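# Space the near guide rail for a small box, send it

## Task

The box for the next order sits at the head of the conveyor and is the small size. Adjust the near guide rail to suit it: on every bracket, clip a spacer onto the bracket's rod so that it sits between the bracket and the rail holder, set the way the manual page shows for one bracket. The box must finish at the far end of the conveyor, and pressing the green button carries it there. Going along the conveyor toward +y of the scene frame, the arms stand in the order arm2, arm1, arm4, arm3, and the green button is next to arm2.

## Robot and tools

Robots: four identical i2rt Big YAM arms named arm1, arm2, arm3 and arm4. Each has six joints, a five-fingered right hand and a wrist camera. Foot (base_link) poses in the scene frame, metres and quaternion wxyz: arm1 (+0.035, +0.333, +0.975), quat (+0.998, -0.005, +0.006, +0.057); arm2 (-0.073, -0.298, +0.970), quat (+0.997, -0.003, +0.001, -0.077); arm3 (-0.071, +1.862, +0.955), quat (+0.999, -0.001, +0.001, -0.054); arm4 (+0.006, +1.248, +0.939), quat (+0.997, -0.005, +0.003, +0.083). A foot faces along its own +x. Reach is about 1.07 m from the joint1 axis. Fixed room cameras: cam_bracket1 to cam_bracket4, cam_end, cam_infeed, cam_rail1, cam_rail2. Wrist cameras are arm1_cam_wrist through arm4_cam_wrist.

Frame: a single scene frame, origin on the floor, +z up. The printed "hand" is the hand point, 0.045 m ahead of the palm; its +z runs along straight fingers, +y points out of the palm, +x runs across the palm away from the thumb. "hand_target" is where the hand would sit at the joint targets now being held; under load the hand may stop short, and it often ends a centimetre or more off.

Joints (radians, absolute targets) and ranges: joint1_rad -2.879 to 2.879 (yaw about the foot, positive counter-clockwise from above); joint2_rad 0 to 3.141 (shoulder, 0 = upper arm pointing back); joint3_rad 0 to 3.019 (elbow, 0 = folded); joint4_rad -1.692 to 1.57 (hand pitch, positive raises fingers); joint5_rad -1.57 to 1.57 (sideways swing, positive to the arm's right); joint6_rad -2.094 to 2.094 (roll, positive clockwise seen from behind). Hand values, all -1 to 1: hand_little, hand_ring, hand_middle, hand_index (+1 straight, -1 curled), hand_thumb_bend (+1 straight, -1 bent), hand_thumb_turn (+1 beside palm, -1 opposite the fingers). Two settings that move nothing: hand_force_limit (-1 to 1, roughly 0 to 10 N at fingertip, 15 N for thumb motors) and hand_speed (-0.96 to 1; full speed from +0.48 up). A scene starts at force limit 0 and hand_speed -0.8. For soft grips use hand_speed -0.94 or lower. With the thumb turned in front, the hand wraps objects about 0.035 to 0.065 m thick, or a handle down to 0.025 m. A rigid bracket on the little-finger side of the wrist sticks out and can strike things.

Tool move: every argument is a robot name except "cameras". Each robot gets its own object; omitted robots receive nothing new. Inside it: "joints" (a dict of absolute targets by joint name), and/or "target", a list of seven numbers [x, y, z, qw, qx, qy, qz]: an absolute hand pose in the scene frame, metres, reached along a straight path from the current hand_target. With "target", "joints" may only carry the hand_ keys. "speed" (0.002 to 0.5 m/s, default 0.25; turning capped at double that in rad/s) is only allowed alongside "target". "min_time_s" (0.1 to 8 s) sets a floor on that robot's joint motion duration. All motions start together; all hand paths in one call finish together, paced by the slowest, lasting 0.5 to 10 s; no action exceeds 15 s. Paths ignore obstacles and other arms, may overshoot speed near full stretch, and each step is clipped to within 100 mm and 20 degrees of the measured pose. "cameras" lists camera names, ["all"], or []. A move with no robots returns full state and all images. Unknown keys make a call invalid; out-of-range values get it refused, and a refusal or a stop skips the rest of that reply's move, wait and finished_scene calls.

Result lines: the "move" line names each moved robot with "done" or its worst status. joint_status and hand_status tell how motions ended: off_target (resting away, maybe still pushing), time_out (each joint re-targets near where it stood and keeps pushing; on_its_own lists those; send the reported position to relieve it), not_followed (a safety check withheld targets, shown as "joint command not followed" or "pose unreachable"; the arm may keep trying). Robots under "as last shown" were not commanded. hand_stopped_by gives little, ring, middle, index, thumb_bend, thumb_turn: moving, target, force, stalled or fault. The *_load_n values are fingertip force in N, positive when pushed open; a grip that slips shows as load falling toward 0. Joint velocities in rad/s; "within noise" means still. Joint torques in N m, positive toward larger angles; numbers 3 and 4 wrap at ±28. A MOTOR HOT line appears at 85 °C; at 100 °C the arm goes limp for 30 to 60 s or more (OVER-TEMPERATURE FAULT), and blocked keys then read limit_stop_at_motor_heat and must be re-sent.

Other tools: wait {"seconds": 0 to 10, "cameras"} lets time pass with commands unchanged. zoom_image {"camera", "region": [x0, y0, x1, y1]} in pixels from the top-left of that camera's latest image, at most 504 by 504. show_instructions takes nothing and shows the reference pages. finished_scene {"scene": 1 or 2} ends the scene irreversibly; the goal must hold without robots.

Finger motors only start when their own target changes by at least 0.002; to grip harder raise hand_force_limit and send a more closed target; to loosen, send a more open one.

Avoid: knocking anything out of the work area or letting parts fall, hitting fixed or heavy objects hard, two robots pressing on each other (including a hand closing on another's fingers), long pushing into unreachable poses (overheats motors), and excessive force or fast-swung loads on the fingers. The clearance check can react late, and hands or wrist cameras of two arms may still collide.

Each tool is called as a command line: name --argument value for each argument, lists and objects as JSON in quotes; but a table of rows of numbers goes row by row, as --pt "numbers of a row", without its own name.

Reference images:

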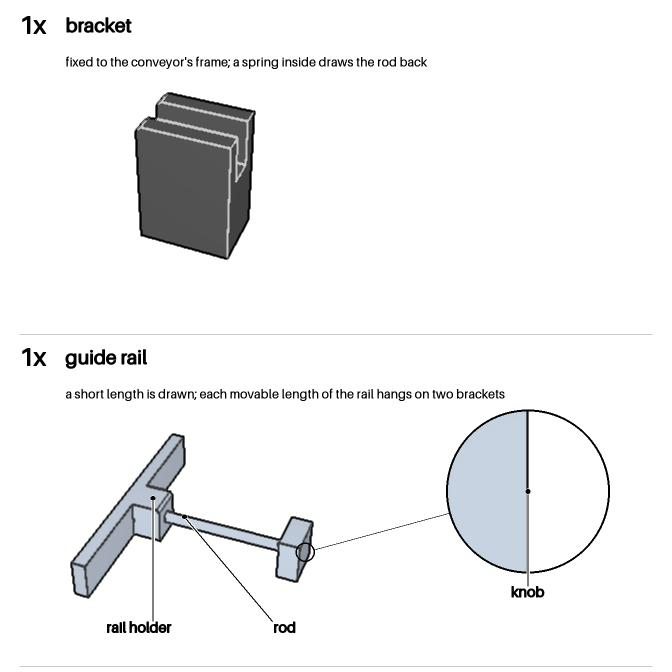

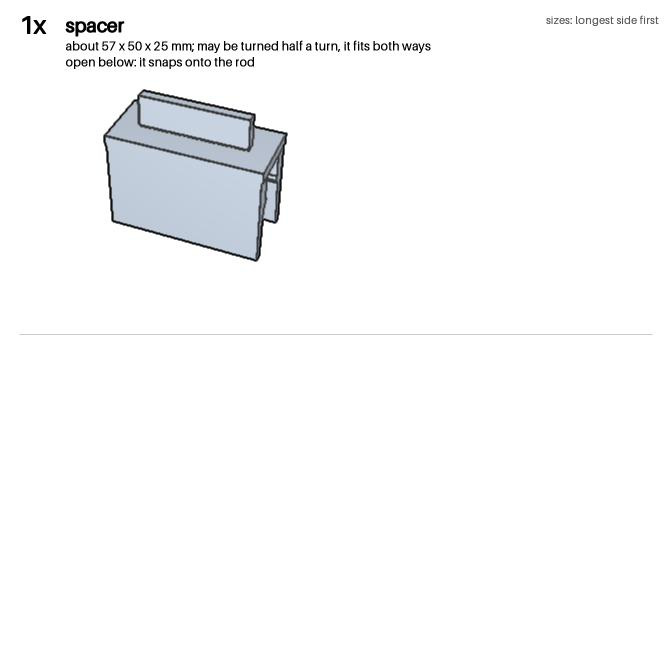

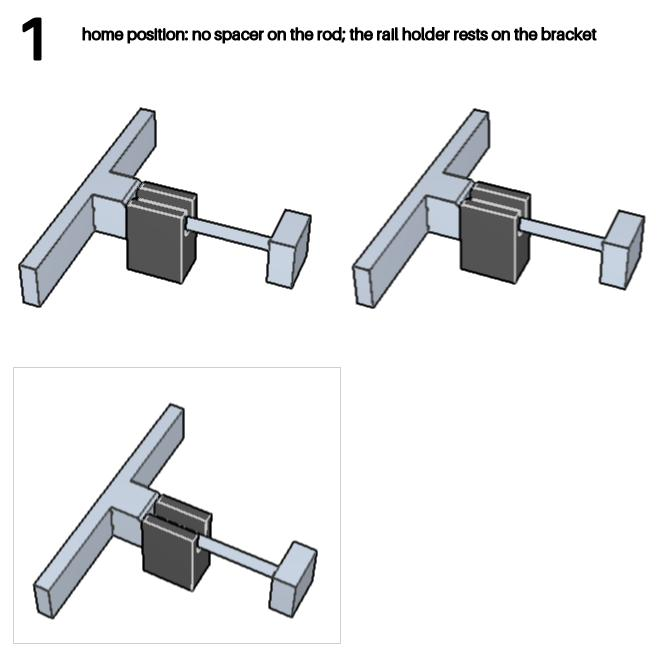

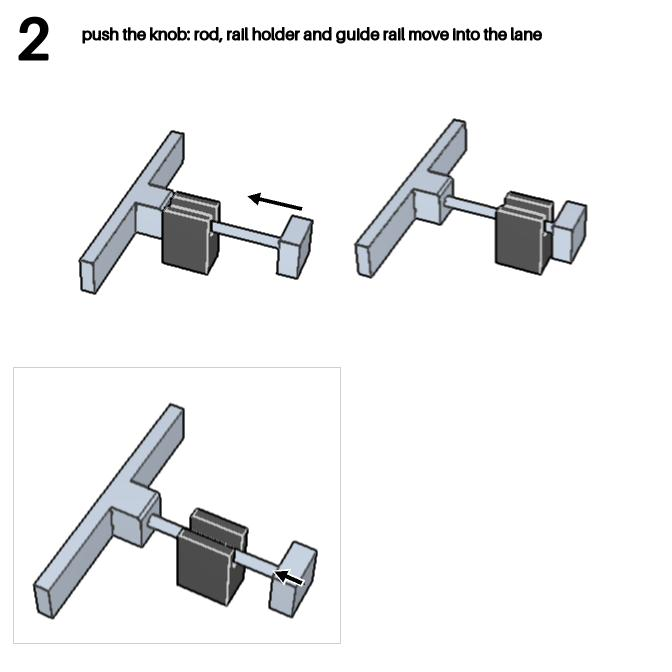

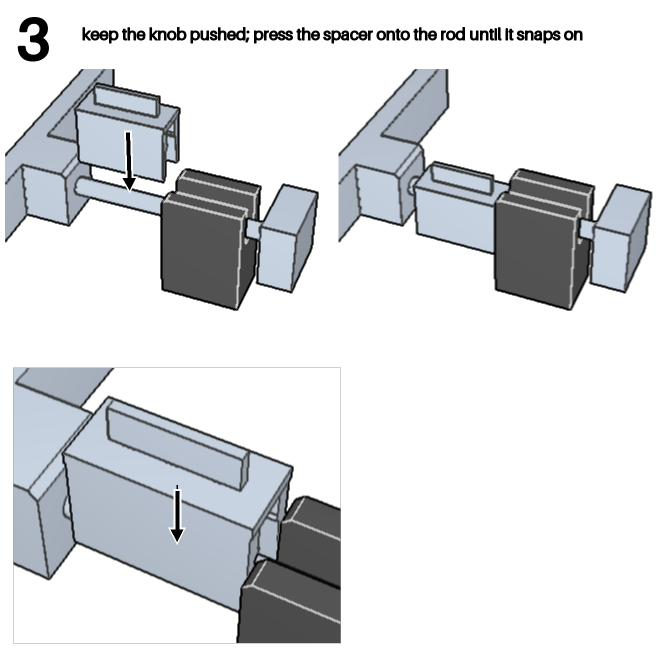

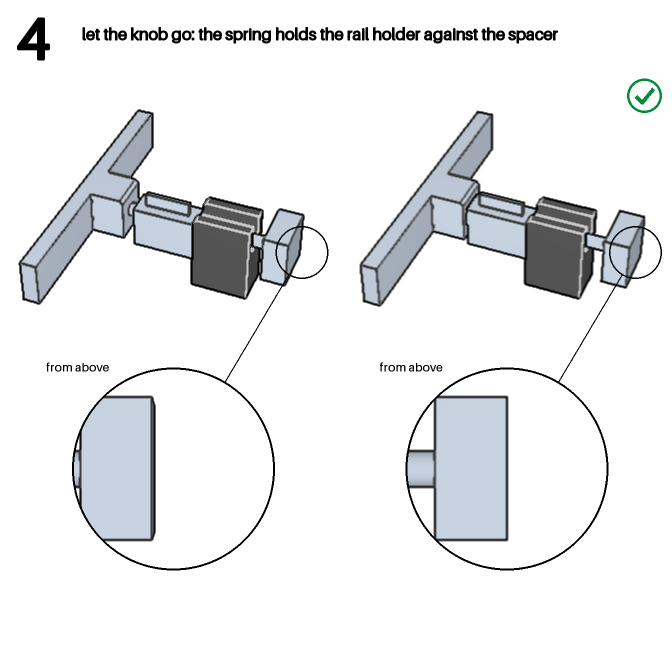

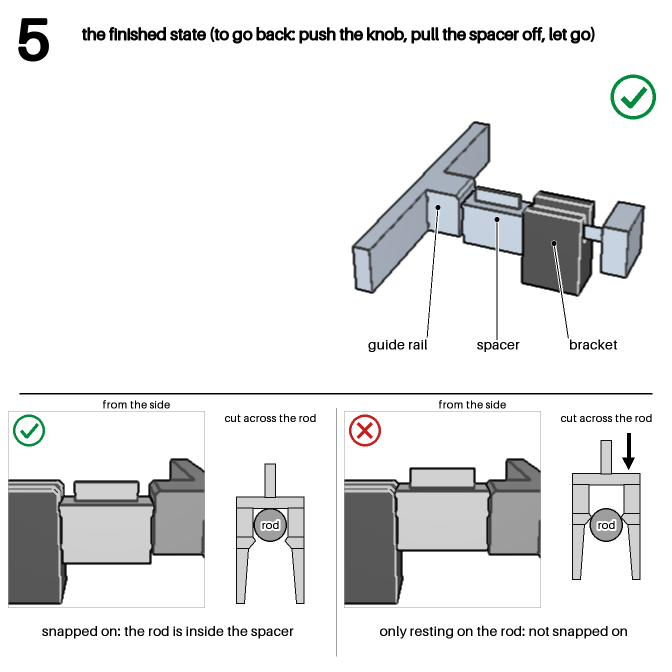

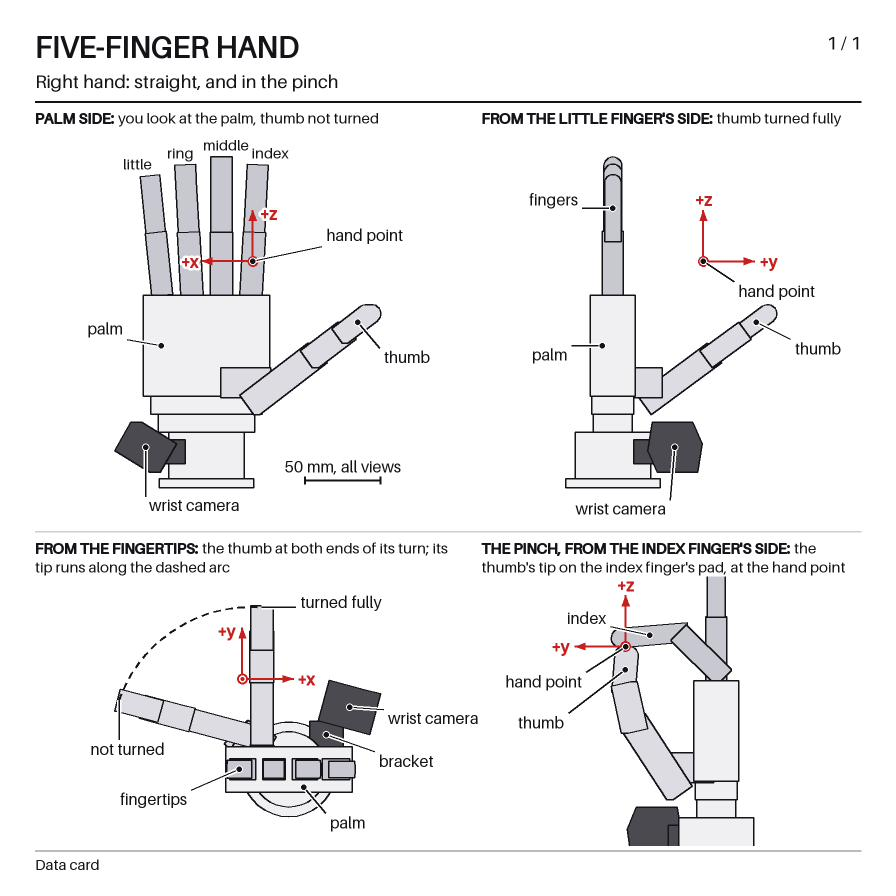

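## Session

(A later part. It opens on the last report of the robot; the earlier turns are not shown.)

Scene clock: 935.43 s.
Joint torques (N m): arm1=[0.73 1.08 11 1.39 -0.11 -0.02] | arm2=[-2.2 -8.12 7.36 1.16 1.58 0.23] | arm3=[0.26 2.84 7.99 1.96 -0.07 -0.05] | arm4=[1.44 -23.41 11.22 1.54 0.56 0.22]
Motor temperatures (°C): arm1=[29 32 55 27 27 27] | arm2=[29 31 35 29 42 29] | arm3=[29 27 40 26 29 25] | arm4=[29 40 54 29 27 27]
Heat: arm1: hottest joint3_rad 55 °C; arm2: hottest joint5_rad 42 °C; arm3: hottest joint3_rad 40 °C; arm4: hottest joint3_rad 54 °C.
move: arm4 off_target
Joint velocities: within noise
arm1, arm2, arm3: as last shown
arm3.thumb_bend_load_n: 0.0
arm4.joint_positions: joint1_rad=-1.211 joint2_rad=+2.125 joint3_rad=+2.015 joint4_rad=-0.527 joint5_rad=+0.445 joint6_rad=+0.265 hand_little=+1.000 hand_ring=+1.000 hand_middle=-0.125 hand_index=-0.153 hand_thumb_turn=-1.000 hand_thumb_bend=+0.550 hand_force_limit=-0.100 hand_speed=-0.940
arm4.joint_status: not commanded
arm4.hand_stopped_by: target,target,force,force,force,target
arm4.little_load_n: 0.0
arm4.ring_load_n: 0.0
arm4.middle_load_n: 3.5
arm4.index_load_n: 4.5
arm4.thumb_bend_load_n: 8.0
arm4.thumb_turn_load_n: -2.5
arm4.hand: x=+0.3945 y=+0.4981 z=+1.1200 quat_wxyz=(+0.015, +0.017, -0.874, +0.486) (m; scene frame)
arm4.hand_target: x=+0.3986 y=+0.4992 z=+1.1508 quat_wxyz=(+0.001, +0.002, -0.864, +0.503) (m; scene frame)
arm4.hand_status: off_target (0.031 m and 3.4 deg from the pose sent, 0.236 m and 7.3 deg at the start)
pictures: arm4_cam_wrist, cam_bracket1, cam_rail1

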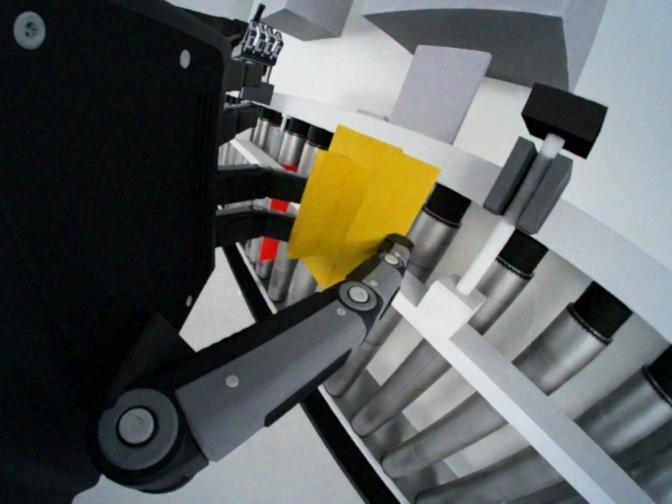

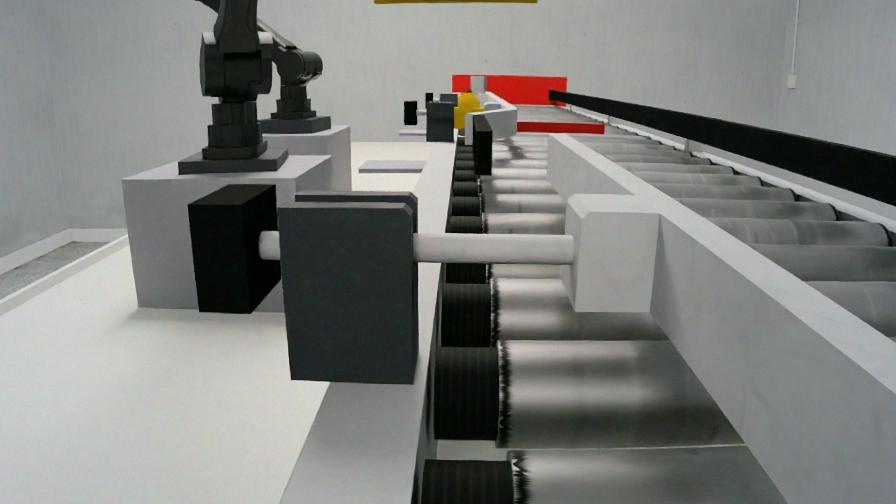

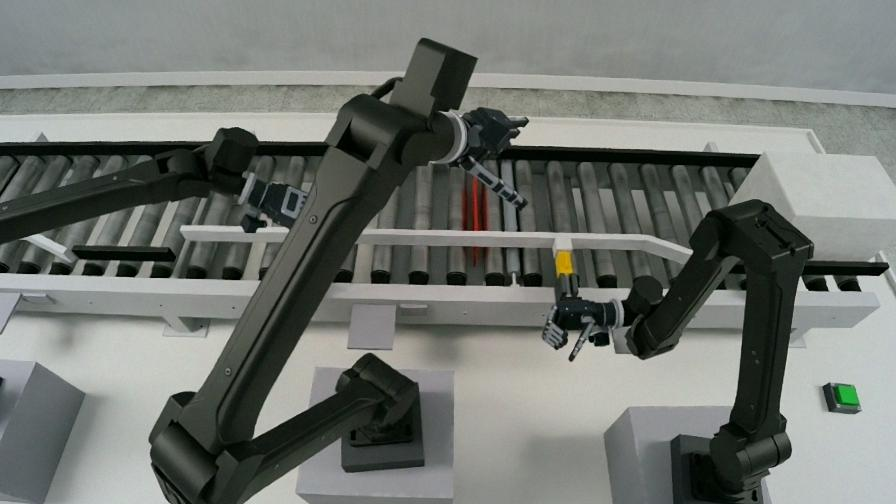

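move --arm4 '{"target": [0.4165, 0.526, 1.095, 0, 0, 0.864, -0.503], "speed": 0.1}' --cameras '["arm4_cam_wrist","cam_bracket1","cam_rail1"]'

zoom_image --camera "cam_bracket1" --region '[260, 0, 680, 400]'

zoom_image --camera "arm4_cam_wrist" --region '[280, 90, 580, 390]'

Scene clock: 964.43 s.
Joint torques (N m): arm1=[0.62 0.5 11.07 1.43 -0.14 -0.06] | arm2=[-2.14 -8.06 7.35 1.14 1.58 0.23] | arm3=[0.26 2.9 7.98 1.95 -0.08 -0.05] | arm4=[1.61 -22.89 11.21 2.09 0.6 0.22]
Motor temperatures (°C): arm1=[29 32 56 27 27 27] | arm2=[29 31 35 29 42 29] | arm3=[29 27 40 26 29 25] | arm4=[29 44 52 29 27 27]
Heat: arm1: hottest joint3_rad 56 °C; arm2: hottest joint5_rad 42 °C; arm3: hottest joint3_rad 40 °C; arm4: hottest joint3_rad 52 °C.
move: arm4 off_target
Joint velocities: within noise
arm1, arm2, arm3: as last shown
arm1.ring_load_n: -0.5
arm1.thumb_turn_load_n: 0.5
arm3.index_load_n: 0.5
arm4.joint_positions: joint1_rad=-1.172 joint2_rad=+2.110 joint3_rad=+1.834 joint4_rad=-0.397 joint5_rad=+0.477 joint6_rad=+0.295 hand_little=+1.000 hand_ring=+1.000 hand_middle=-0.125 hand_index=-0.153 hand_thumb_turn=-1.000 hand_thumb_bend=+0.550 hand_force_limit=-0.100 hand_speed=-0.940
arm4.joint_status: not commanded
arm4.hand_stopped_by: target,target,force,force,force,target
arm4.little_load_n: 0.0
arm4.ring_load_n: 0.0
arm4.middle_load_n: 3.5
arm4.index_load_n: 4.0
arm4.thumb_bend_load_n: 8.0
arm4.thumb_turn_load_n: -3.0
arm4.hand: x=+0.4061 y=+0.5300 z=+1.0566 quat_wxyz=(+0.020, +0.017, -0.878, +0.477) (m; scene frame)
arm4.hand_target: x=+0.4152 y=+0.5271 z=+1.0954 quat_wxyz=(+0.000, +0.000, -0.864, +0.503) (m; scene frame)
arm4.hand_status: off_target (0.040 m and 4.5 deg from the pose sent, 0.043 m and 3.4 deg at the start)
pictures: arm4_cam_wrist, cam_bracket1, cam_rail1

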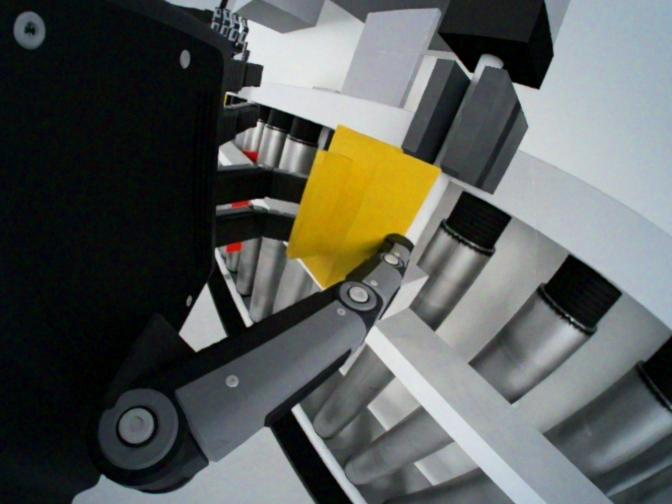

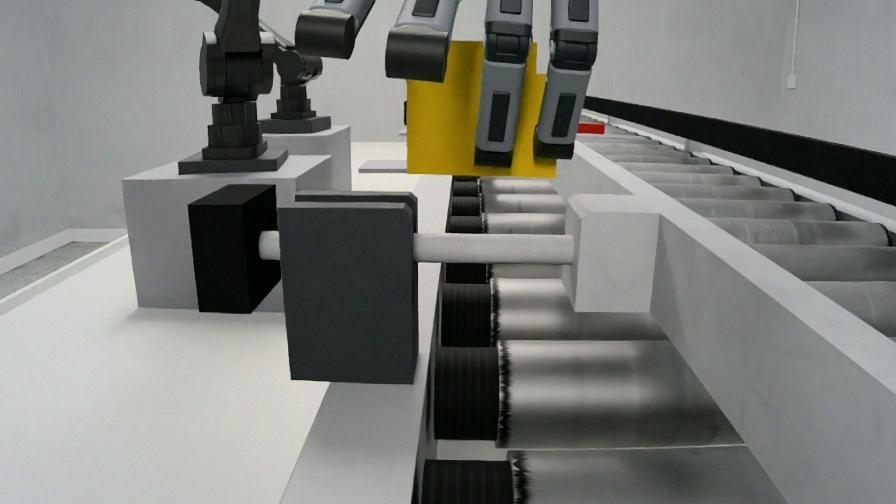

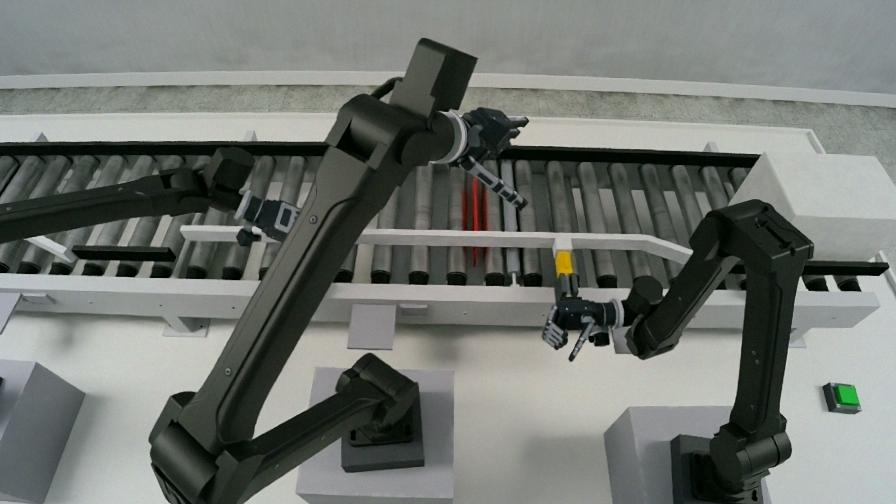

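Scaled by 1.200.

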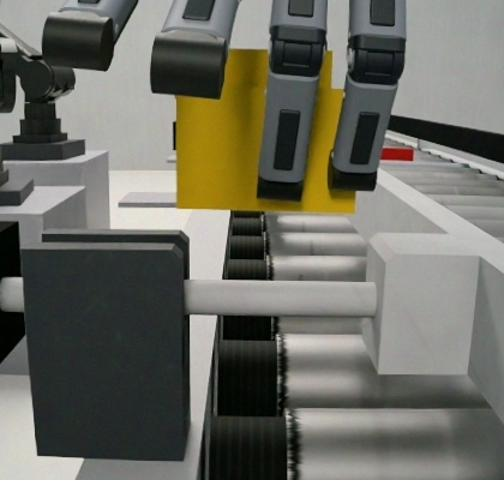

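Scaled by 1.680 from the camera's 672x504 image, which has a finer 960x720 frame.

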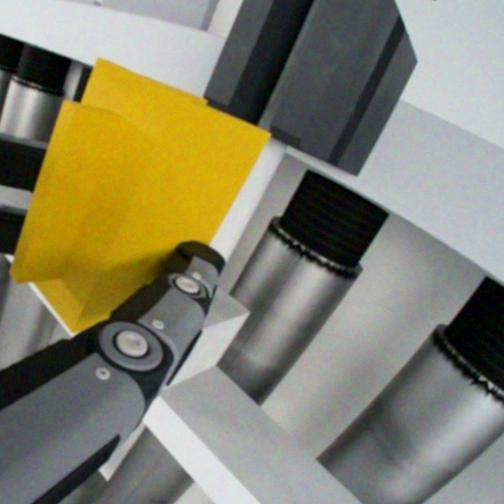

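zoom_image --camera "arm4_cam_wrist" --region '[380, 150, 480, 290]'

Scaled by 3.600 from the camera's 672x504 image, which has a finer 960x720 frame.

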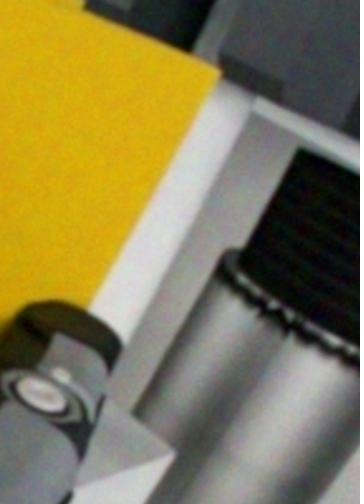

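zoom_image --camera "cam_bracket1" --region '[380, 20, 620, 260]'

Scaled by 2.100.

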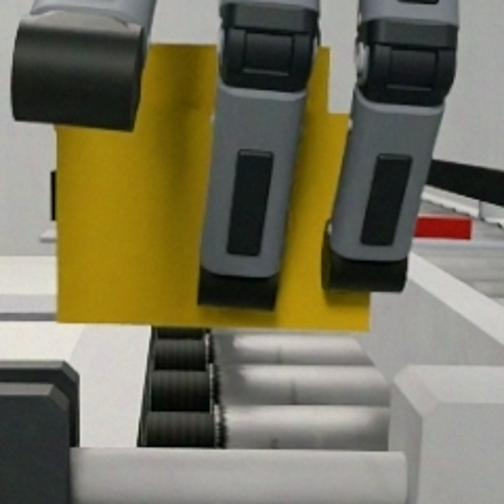

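move --arm4 '{"target": [0.423, 0.5235, 1.078, 0.0132, -0.0226, 0.864, -0.503], "speed": 0.06}' --cameras '["arm4_cam_wrist","cam_bracket1"]'

zoom_image --camera "cam_bracket1" --region '[380, 60, 620, 300]'

zoom_image --camera "arm4_cam_wrist" --region '[320, 100, 500, 280]'

Scene clock: 1018.83 s.
Joint torques (N m): arm1=[0.44 0.79 11.07 1.47 -0.11 -0.06] | arm2=[-2.2 -8.18 7.36 1.18 1.58 0.23] | arm3=[0.26 2.9 7.98 1.95 -0.08 -0.05] | arm4=[1.32 -21.25 10.92 2.15 0.05 -0.07]
Motor temperatures (°C): arm1=[29 32 57 27 27 27] | arm2=[29 31 35 29 42 29] | arm3=[29 27 40 26 29 25] | arm4=[29 47 51 29 27 27]
Heat: arm1: hottest joint3_rad 57 °C; arm2: hottest joint5_rad 42 °C; arm3: hottest joint3_rad 40 °C; arm4: hottest joint3_rad 51 °C.
move: arm4 off_target
Joint velocities: within noise
arm1.joint_positions: joint1_rad=-0.725 joint2_rad=+0.697 joint3_rad=+1.252 joint4_rad=-1.186 joint5_rad=+0.003 joint6_rad=-1.189 hand_little=+1.000 hand_ring=+1.000 hand_middle=+1.000 hand_index=+1.000 hand_thumb_turn=-1.000 hand_thumb_bend=+1.000 hand_force_limit=+0.000 hand_speed=-0.500
arm1.joint_status: not commanded
arm1.hand_stopped_by: target,target,target,target,target,target
arm1.little_load_n: 0.0
arm1.ring_load_n: 0.0
arm1.middle_load_n: 0.0
arm1.index_load_n: 0.0
arm1.thumb_bend_load_n: 0.0
arm1.thumb_turn_load_n: 0.5
arm1.hand: x=+0.2478 y=+0.1357 z=+1.4026 quat_wxyz=(+0.060, +0.786, -0.423, +0.447) (m; scene frame)
arm1.hand_target: x=+0.2484 y=+0.1404 z=+1.4247 quat_wxyz=(+0.060, +0.785, -0.409, +0.462) (m; scene frame)
arm1.hand_status: not commanded
arm2.joint_positions: joint1_rad=+0.494 joint2_rad=+2.151 joint3_rad=+0.549 joint4_rad=+1.537 joint5_rad=-1.306 joint6_rad=+1.548 hand_little=-0.700 hand_ring=-0.700 hand_middle=-0.700 hand_index=-0.700 hand_thumb_turn=-1.000 hand_thumb_bend=+1.000 hand_force_limit=+0.000 hand_speed=-0.800
arm2.joint_status: not commanded
arm2.hand_stopped_by: target,target,target,target,target,target
arm2.little_load_n: 0.0
arm2.ring_load_n: 0.0
arm2.middle_load_n: 0.0
arm2.index_load_n: 0.0
arm2.thumb_bend_load_n: 0.5
arm2.thumb_turn_load_n: -0.5
arm2.hand: x=+0.1823 y=+0.0074 z=+1.0211 quat_wxyz=(-0.464, +0.514, -0.497, -0.523) (m; scene frame)
arm2.hand_target: x=+0.2301 y=+0.0095 z=+1.0288 quat_wxyz=(-0.500, +0.500, -0.500, -0.500) (m; scene frame)
arm2.hand_status: not commanded
arm3.joint_positions: joint1_rad=-0.183 joint2_rad=+0.625 joint3_rad=+1.366 joint4_rad=-1.295 joint5_rad=-0.032 joint6_rad=-1.282 hand_little=+1.000 hand_ring=+1.000 hand_middle=+1.000 hand_index=+1.000 hand_thumb_turn=+1.000 hand_thumb_bend=+1.000 hand_force_limit=+0.000 hand_speed=-0.800
arm3.joint_status: not commanded
arm3.hand_stopped_by: target,target,target,target,target,target
arm3.little_load_n: 0.0
arm3.ring_load_n: 0.0
arm3.middle_load_n: 0.0
arm3.index_load_n: 0.0
arm3.thumb_bend_load_n: 0.0
arm3.thumb_turn_load_n: 0.0
arm3.hand: x=+0.1497 y=+1.7528 z=+1.4379 quat_wxyz=(-0.013, +0.840, -0.241, +0.485) (m; scene frame)
arm3.hand_target: x=+0.1486 y=+1.7531 z=+1.4470 quat_wxyz=(-0.012, +0.835, -0.240, +0.494) (m; scene frame)
arm3.hand_status: not commanded
arm4.joint_positions: joint1_rad=-1.172 joint2_rad=+2.110 joint3_rad=+1.829 joint4_rad=-0.348 joint5_rad=+0.445 joint6_rad=+0.295 hand_little=+1.000 hand_ring=+1.000 hand_middle=-0.125 hand_index=-0.153 hand_thumb_turn=-1.000 hand_thumb_bend=+0.550 hand_force_limit=-0.100 hand_speed=-0.940
arm4.joint_status: not commanded
arm4.hand_stopped_by: target,target,force,force,force,target
arm4.little_load_n: 0.0
arm4.ring_load_n: 0.0
arm4.middle_load_n: 4.0
arm4.index_load_n: 4.0
arm4.thumb_bend_load_n: 8.0
arm4.thumb_turn_load_n: -3.0
arm4.hand: x=+0.4166 y=+0.5253 z=+1.0623 quat_wxyz=(-0.004, +0.019, -0.872, +0.489) (m; scene frame)
arm4.hand_target: x=+0.4231 y=+0.5234 z=+1.0781 quat_wxyz=(-0.013, +0.023, -0.864, +0.503) (m; scene frame)
arm4.hand_status: off_target (0.017 m and 2.1 deg from the pose sent, 0.028 m and 5.1 deg at the start)
pictures: arm4_cam_wrist, cam_bracket1

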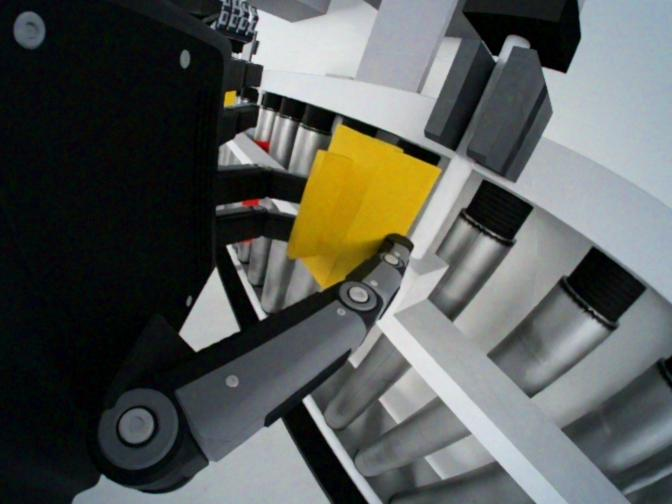

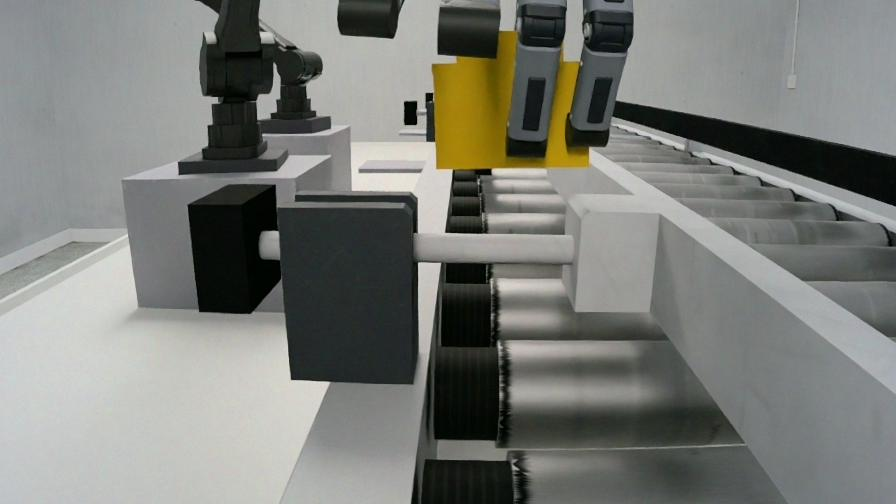

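Scaled by 2.100.

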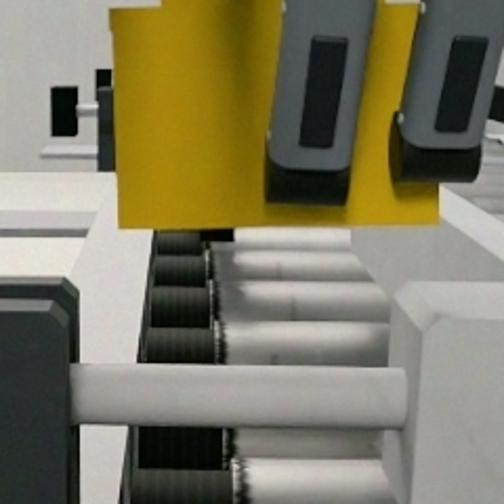

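Scaled by 2.800 from the camera's 672x504 image, which has a finer 960x720 frame.

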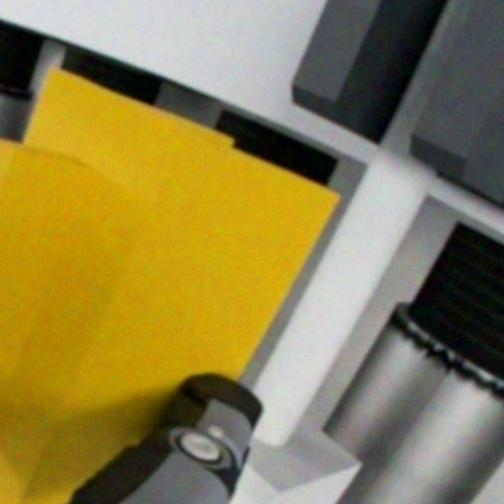

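zoom_image --camera "cam_bracket1" --region '[260, 180, 480, 400]'

zoom_image --camera "cam_bracket1" --region '[480, 160, 700, 380]'

Scaled by 2.291.

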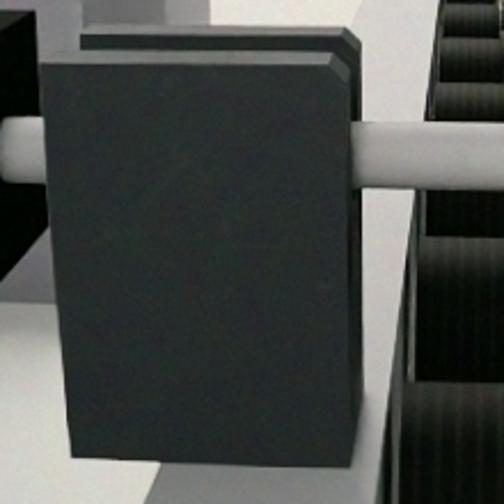

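Scaled by 2.291.

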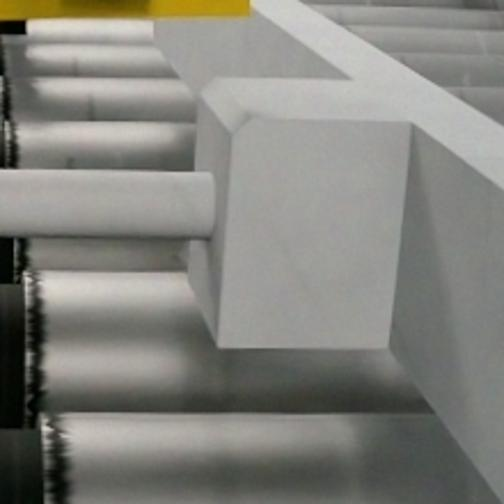

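wait --seconds 0.1 --cameras '["cam_bracket2"]'

zoom_image --camera "cam_bracket2" --region '[200, 230, 420, 450]'

zoom_image --camera "cam_bracket2" --region '[420, 210, 640, 430]'

Scene clock: 1044.17 s.
Joint torques (N m): arm1=[0.38 0.26 11.22 1.29 -0.1 -0.04] | arm2=[-2.2 -8.12 7.35 1.16 1.58 0.23] | arm3=[0.26 2.9 7.99 1.96 -0.08 -0.05] | arm4=[1.49 -21.25 10.93 2.18 0.05 -0.08]
Motor temperatures (°C): arm1=[29 32 57 27 27 27] | arm2=[29 31 36 29 42 29] | arm3=[29 27 41 26 29 25] | arm4=[29 46 51 29 27 27]
Heat: arm1: hottest joint3_rad 57 °C; arm2: hottest joint5_rad 42 °C; arm3: hottest joint3_rad 41 °C; arm4: hottest joint3_rad 51 °C.
Joint velocities: within noise
arm1.joint_positions: joint1_rad=-0.725 joint2_rad=+0.697 joint3_rad=+1.252 joint4_rad=-1.186 joint5_rad=+0.003 joint6_rad=-1.189 hand_little=+1.000 hand_ring=+1.000 hand_middle=+1.000 hand_index=+1.000 hand_thumb_turn=-1.000 hand_thumb_bend=+1.000 hand_force_limit=+0.000 hand_speed=-0.500
arm1.joint_status: not commanded
arm1.hand_stopped_by: target,target,target,target,target,target
arm1.little_load_n: 0.0
arm1.ring_load_n: 0.0
arm1.middle_load_n: -0.5
arm1.index_load_n: 0.0
arm1.thumb_bend_load_n: 0.0
arm1.thumb_turn_load_n: 0.0
arm1.hand: x=+0.2478 y=+0.1357 z=+1.4026 quat_wxyz=(+0.060, +0.786, -0.423, +0.447) (m; scene frame)
arm1.hand_target: x=+0.2484 y=+0.1404 z=+1.4247 quat_wxyz=(+0.060, +0.785, -0.409, +0.462) (m; scene frame)
arm1.hand_status: not commanded
arm2.joint_positions: joint1_rad=+0.494 joint2_rad=+2.151 joint3_rad=+0.549 joint4_rad=+1.537 joint5_rad=-1.306 joint6_rad=+1.548 hand_little=-0.700 hand_ring=-0.700 hand_middle=-0.700 hand_index=-0.700 hand_thumb_turn=-1.000 hand_thumb_bend=+1.000 hand_force_limit=+0.000 hand_speed=-0.800
arm2.joint_status: not commanded
arm2.hand_stopped_by: target,target,target,target,target,target
arm2.little_load_n: 0.0
arm2.ring_load_n: 0.0
arm2.middle_load_n: 0.0
arm2.index_load_n: 0.0
arm2.thumb_bend_load_n: 0.0
arm2.thumb_turn_load_n: -0.5
arm2.hand: x=+0.1823 y=+0.0074 z=+1.0211 quat_wxyz=(-0.464, +0.514, -0.497, -0.523) (m; scene frame)
arm2.hand_target: x=+0.2301 y=+0.0095 z=+1.0288 quat_wxyz=(-0.500, +0.500, -0.500, -0.500) (m; scene frame)
arm2.hand_status: not commanded
arm3.joint_positions: joint1_rad=-0.183 joint2_rad=+0.625 joint3_rad=+1.366 joint4_rad=-1.295 joint5_rad=-0.032 joint6_rad=-1.282 hand_little=+1.000 hand_ring=+1.000 hand_middle=+1.000 hand_index=+1.000 hand_thumb_turn=+1.000 hand_thumb_bend=+1.000 hand_force_limit=+0.000 hand_speed=-0.800
arm3.joint_status: not commanded
arm3.hand_stopped_by: target,target,target,target,target,target
arm3.little_load_n: 0.0
arm3.ring_load_n: 0.0
arm3.middle_load_n: 0.0
arm3.index_load_n: 0.0
arm3.thumb_bend_load_n: 0.0
arm3.thumb_turn_load_n: 0.0
arm3.hand: x=+0.1497 y=+1.7528 z=+1.4379 quat_wxyz=(-0.013, +0.840, -0.241, +0.485) (m; scene frame)
arm3.hand_target: x=+0.1486 y=+1.7531 z=+1.4470 quat_wxyz=(-0.012, +0.835, -0.240, +0.494) (m; scene frame)
arm3.hand_status: not commanded
arm4.joint_positions: joint1_rad=-1.172 joint2_rad=+2.110 joint3_rad=+1.829 joint4_rad=-0.348 joint5_rad=+0.445 joint6_rad=+0.295 hand_little=+1.000 hand_ring=+1.000 hand_middle=-0.125 hand_index=-0.153 hand_thumb_turn=-1.000 hand_thumb_bend=+0.550 hand_force_limit=-0.100 hand_speed=-0.940
arm4.joint_status: not commanded
arm4.hand_stopped_by: target,target,force,force,force,target
arm4.little_load_n: 0.0
arm4.ring_load_n: 0.0
arm4.middle_load_n: 3.5
arm4.index_load_n: 4.0
arm4.thumb_bend_load_n: 8.0
arm4.thumb_turn_load_n: -2.5
arm4.hand: x=+0.4166 y=+0.5253 z=+1.0623 quat_wxyz=(-0.004, +0.019, -0.872, +0.489) (m; scene frame)
arm4.hand_target: x=+0.4231 y=+0.5234 z=+1.0781 quat_wxyz=(-0.013, +0.023, -0.864, +0.503) (m; scene frame)
arm4.hand_status: off_target (0.017 m and 2.1 deg from the pose sent, 0.028 m and 5.1 deg at the start)
wait: 0.10 s; at rest from the start
pictures: cam_bracket2

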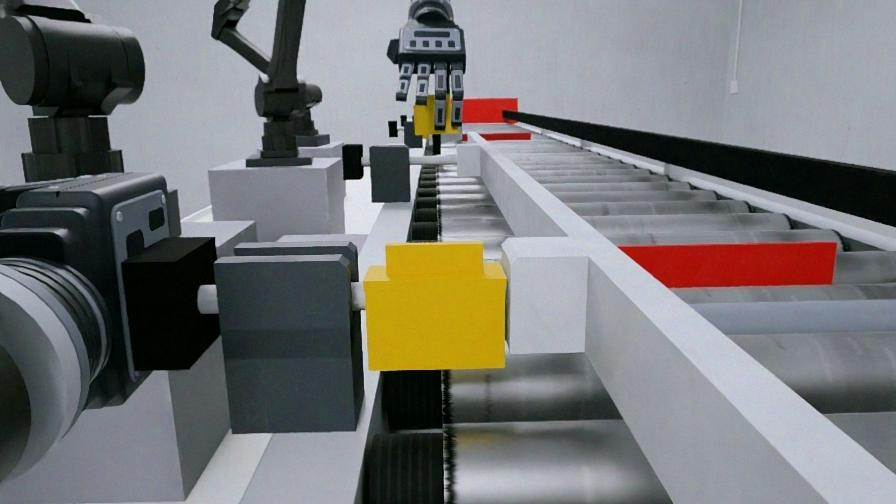

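Scaled by 2.291.

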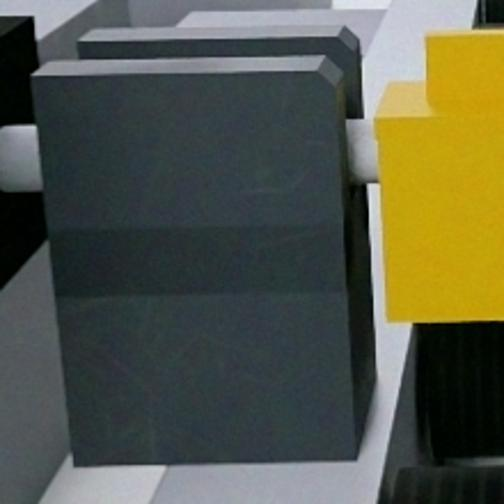

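Scaled by 2.291.

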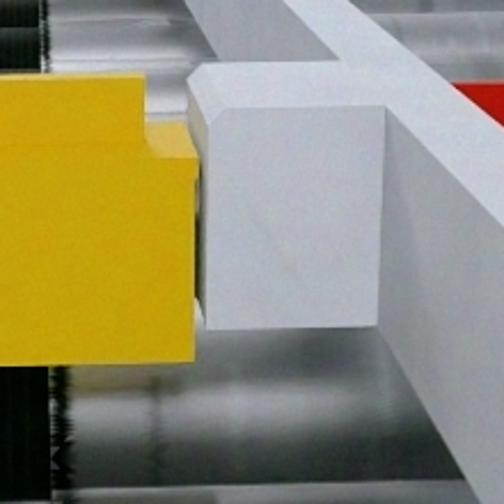

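move --arm1 '{"joints": {"joint1_rad": -1.5}, "min_time_s": 3}' --cameras '["cam_rail1"]'

zoom_image --camera "cam_rail1" --region '[220, 180, 400, 340]'

Scene clock: 1066.30 s.
Joint torques (N m): arm1=[-1.85 1.03 11.08 1.36 -0.05 -0.03] | arm2=[-2.26 -8.12 7.35 1.16 1.58 0.23] | arm3=[0.21 2.84 7.97 1.95 -0.08 -0.05] | arm4=[1.26 -21.25 10.92 2.17 0.05 -0.09]
Motor temperatures (°C): arm1=[29 32 58 27 27 27] | arm2=[29 31 36 29 42 29] | arm3=[29 27 41 26 29 25] | arm4=[29 46 50 29 27 27]
Heat: arm1: hottest joint3_rad 58 °C; arm2: hottest joint5_rad 42 °C; arm3: hottest joint3_rad 41 °C; arm4: hottest joint3_rad 50 °C.
move: arm1 done
Joint velocities: within noise
arm1.joint_positions: joint1_rad=-1.487 joint2_rad=+0.697 joint3_rad=+1.252 joint4_rad=-1.186 joint5_rad=+0.000 joint6_rad=-1.189 hand_little=+1.000 hand_ring=+1.000 hand_middle=+1.000 hand_index=+1.000 hand_thumb_turn=-1.000 hand_thumb_bend=+1.000 hand_force_limit=+0.000 hand_speed=-0.500
arm1.joint_status: all done
arm1.hand_stopped_by: target,target,target,target,target,target
arm1.little_load_n: 0.0
arm1.ring_load_n: 0.0
arm1.middle_load_n: 0.0
arm1.index_load_n: 0.0
arm1.thumb_bend_load_n: 0.0
arm1.thumb_turn_load_n: 0.5
arm1.hand: x=+0.0517 y=+0.0477 z=+1.4057 quat_wxyz=(+0.223, +0.571, -0.683, +0.398) (m; scene frame)
arm1.hand_target: x=+0.0475 y=+0.0508 z=+1.4280 quat_wxyz=(+0.234, +0.566, -0.677, +0.409) (m; scene frame)
arm1.hand_status: not commanded
arm2, arm3, arm4: as last shown
arm4.index_load_n: 4.5
arm4.thumb_bend_load_n: 8.5
pictures: cam_rail1

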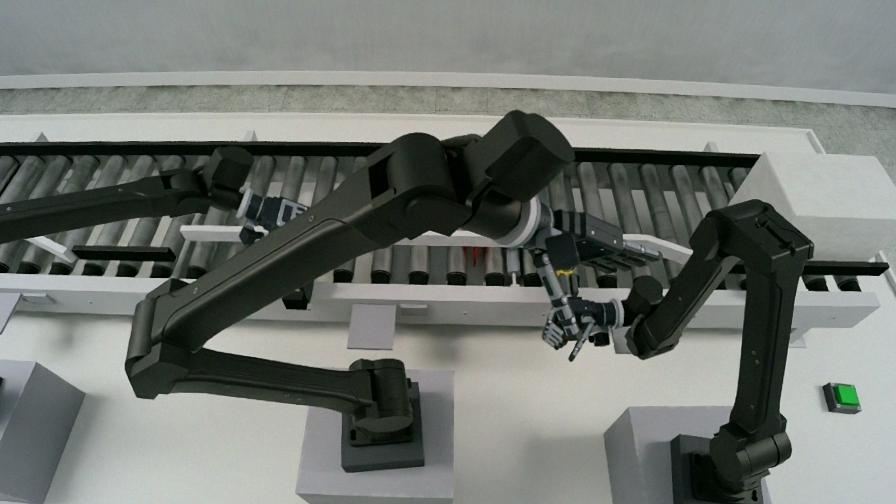

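Scaled by 2.800.

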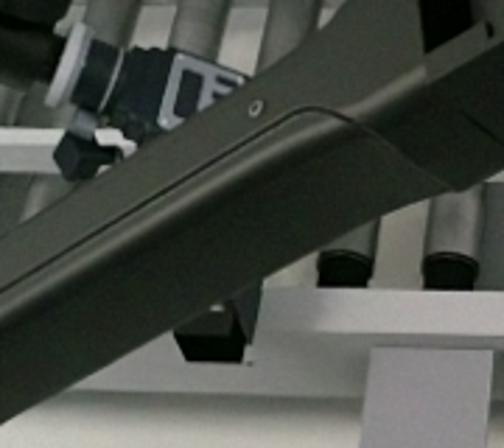

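move --arm1 '{"joints": {"joint1_rad": -0.72}, "min_time_s": 3}' --cameras '[]'

move --arm1 '{"target": [0.34, -0.06, 1.20, 0.5, 0.5, -0.5, 0.5], "speed": 0.15}' --cameras '["cam_rail1"]'

zoom_image --camera "cam_rail1" --region '[240, 190, 360, 320]'

Scene clock: 1079.60 s.
Joint torques (N m): arm1=[0.79 -0.09 11.1 1.18 0 -0.07] | arm2=[-2.14 -8.12 7.35 1.17 1.58 0.23] | arm3=[0.26 2.84 7.99 1.96 -0.07 -0.05] | arm4=[1.44 -21.36 10.93 2.15 0.06 -0.09]
Motor temperatures (°C): arm1=[29 32 58 27 27 27] | arm2=[29 31 36 29 42 29] | arm3=[29 27 41 26 29 25] | arm4=[29 46 50 29 27 27]
Heat: arm1: hottest joint3_rad 58 °C; arm2: hottest joint5_rad 42 °C; arm3: hottest joint3_rad 41 °C; arm4: hottest joint3_rad 50 °C.
move: arm1 done
Joint velocities: within noise
arm1.joint_positions: joint1_rad=-0.720 joint2_rad=+0.697 joint3_rad=+1.252 joint4_rad=-1.186 joint5_rad=+0.000 joint6_rad=-1.189 hand_little=+1.000 hand_ring=+1.000 hand_middle=+1.000 hand_index=+1.000 hand_thumb_turn=-1.000 hand_thumb_bend=+1.000 hand_force_limit=+0.000 hand_speed=-0.500
arm1.joint_status: all done
arm1.hand_stopped_by: target,target,target,target,target,target
arm1.little_load_n: 0.0
arm1.ring_load_n: 0.0
arm1.middle_load_n: 0.0
arm1.index_load_n: 0.0
arm1.thumb_bend_load_n: 0.0
arm1.thumb_turn_load_n: 0.0
arm1.hand: x=+0.2492 y=+0.1370 z=+1.4025 quat_wxyz=(+0.058, +0.787, -0.420, +0.447) (m; scene frame)
arm1.hand_target: x=+0.2488 y=+0.1409 z=+1.4247 quat_wxyz=(+0.059, +0.785, -0.408, +0.462) (m; scene frame)
arm1.hand_status: not commanded
arm2, arm3, arm4: as last shown
arm4.index_load_n: 4.0
arm4.thumb_bend_load_n: 8.0
pictures: none
No camera images: "cameras" was empty.

Scene clock: 1084.03 s.
Joint torques (N m): arm1=[-1.85 -8.41 7.53 2.78 0.09 -0.05] | arm2=[-2.14 -8.12 7.35 1.16 1.58 0.23] | arm3=[0.26 2.9 7.99 1.95 -0.08 -0.05] | arm4=[1.38 -21.3 10.92 2.15 0.05 -0.08]
Motor temperatures (°C): arm1=[29 32 57 27 27 27] | arm2=[29 31 36 29 42 29] | arm3=[29 27 41 26 29 25] | arm4=[29 46 50 29 27 27]
Heat: arm1: hottest joint3_rad 57 °C; arm2: hottest joint5_rad 42 °C; arm3: hottest joint3_rad 41 °C; arm4: hottest joint3_rad 50 °C.
move: arm1 done
Joint velocities: within noise
arm1.joint_positions: joint1_rad=-0.605 joint2_rad=+1.475 joint3_rad=+0.731 joint4_rad=+0.710 joint5_rad=+1.060 joint6_rad=-1.542 hand_little=+1.000 hand_ring=+1.000 hand_middle=+1.000 hand_index=+1.000 hand_thumb_turn=-1.000 hand_thumb_bend=+1.000 hand_force_limit=+0.000 hand_speed=-0.500
arm1.joint_status: not commanded
arm1.hand_stopped_by: target,target,target,target,target,target
arm1.little_load_n: 0.0
arm1.ring_load_n: 0.0
arm1.middle_load_n: 0.0
arm1.index_load_n: 0.0
arm1.thumb_bend_load_n: 0.0
arm1.thumb_turn_load_n: 0.0
arm1.hand: x=+0.3403 y=-0.0531 z=+1.1944 quat_wxyz=(+0.497, +0.510, -0.494, +0.500) (m; scene frame)
arm1.hand_target: x=+0.3395 y=-0.0592 z=+1.1994 quat_wxyz=(+0.501, +0.500, -0.497, +0.502) (m; scene frame)
arm1.hand_status: done (0.009 m and 1.4 deg from the pose sent, 0.297 m and 62.2 deg at the start)
arm2, arm3, arm4: as last shown
arm3.ring_load_n: 0.5
arm4.index_load_n: 4.5
pictures: cam_rail1

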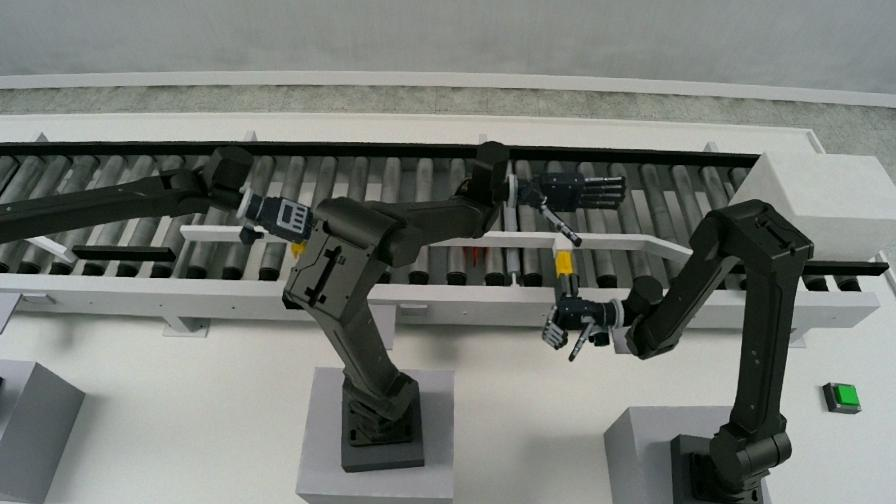

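Scaled by 3.877.

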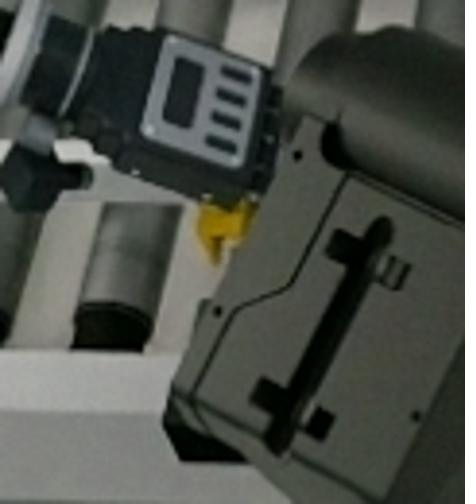

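move --arm1 '{"target": [0.34, -0.12, 1.12, 0.5, 0.5, -0.5, 0.5], "speed": 0.15}' --cameras '["cam_rail1"]'

zoom_image --camera "cam_rail1" --region '[260, 200, 350, 320]'

Scene clock: 1088.73 s.
Joint torques (N m): arm1=[-1.44 -10.23 8.06 2.89 -0.05 0.08] | arm2=[-2.2 -8.12 7.35 1.17 1.58 0.23] | arm3=[0.26 2.9 7.99 1.95 -0.08 -0.05] | arm4=[1.38 -21.3 10.93 2.15 0.05 -0.09]
Motor temperatures (°C): arm1=[29 32 57 27 27 27] | arm2=[29 31 36 29 42 29] | arm3=[29 27 41 26 29 25] | arm4=[29 46 50 29 27 27]
Heat: arm1: hottest joint3_rad 57 °C; arm2: hottest joint5_rad 42 °C; arm3: hottest joint3_rad 41 °C; arm4: hottest joint3_rad 50 °C.
move: arm1 off_target
Joint velocities: within noise
arm1.joint_positions: joint1_rad=-0.723 joint2_rad=+1.728 joint3_rad=+0.740 joint4_rad=+0.917 joint5_rad=+0.953 joint6_rad=-1.544 hand_little=+1.000 hand_ring=+1.000 hand_middle=+1.000 hand_index=+1.000 hand_thumb_turn=-1.000 hand_thumb_bend=+1.000 hand_force_limit=+0.000 hand_speed=-0.500
arm1.joint_status: not commanded
arm1.hand_stopped_by: target,target,target,target,target,target
arm1.little_load_n: 0.0
arm1.ring_load_n: 0.0
arm1.middle_load_n: 0.5
arm1.index_load_n: 0.0
arm1.thumb_bend_load_n: 0.0
arm1.thumb_turn_load_n: 0.5
arm1.hand: x=+0.3306 y=-0.1073 z=+1.1092 quat_wxyz=(+0.501, +0.520, -0.495, +0.483) (m; scene frame)
arm1.hand_target: x=+0.3388 y=-0.1192 z=+1.1201 quat_wxyz=(+0.499, +0.500, -0.501, +0.500) (m; scene frame)
arm1.hand_status: off_target (0.019 m and 3.1 deg from the pose sent, 0.100 m and 1.4 deg at the start)
arm2, arm3, arm4: as last shown
arm2.thumb_turn_load_n: 0.0
arm3.ring_load_n: 0.0
arm4.index_load_n: 4.0
pictures: cam_rail1

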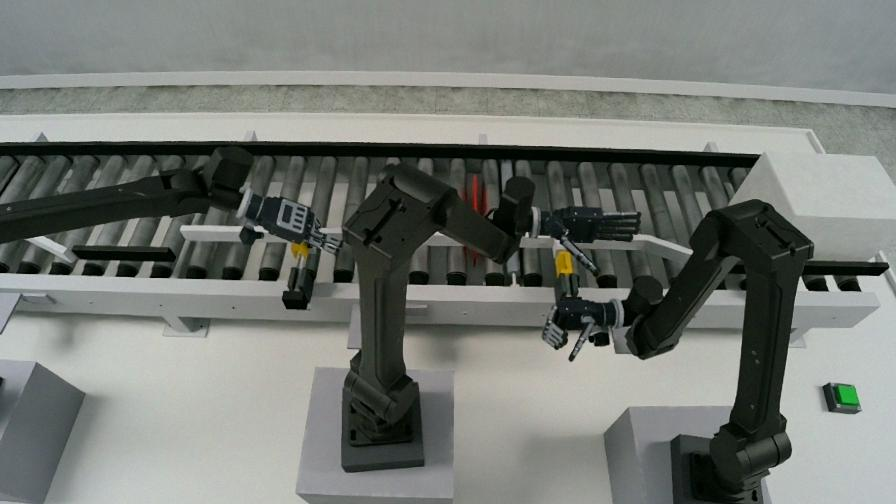

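Scaled by 4.200.

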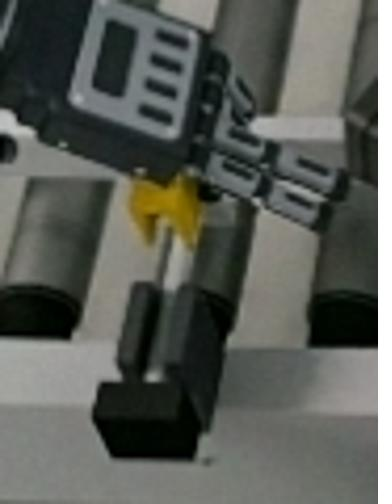

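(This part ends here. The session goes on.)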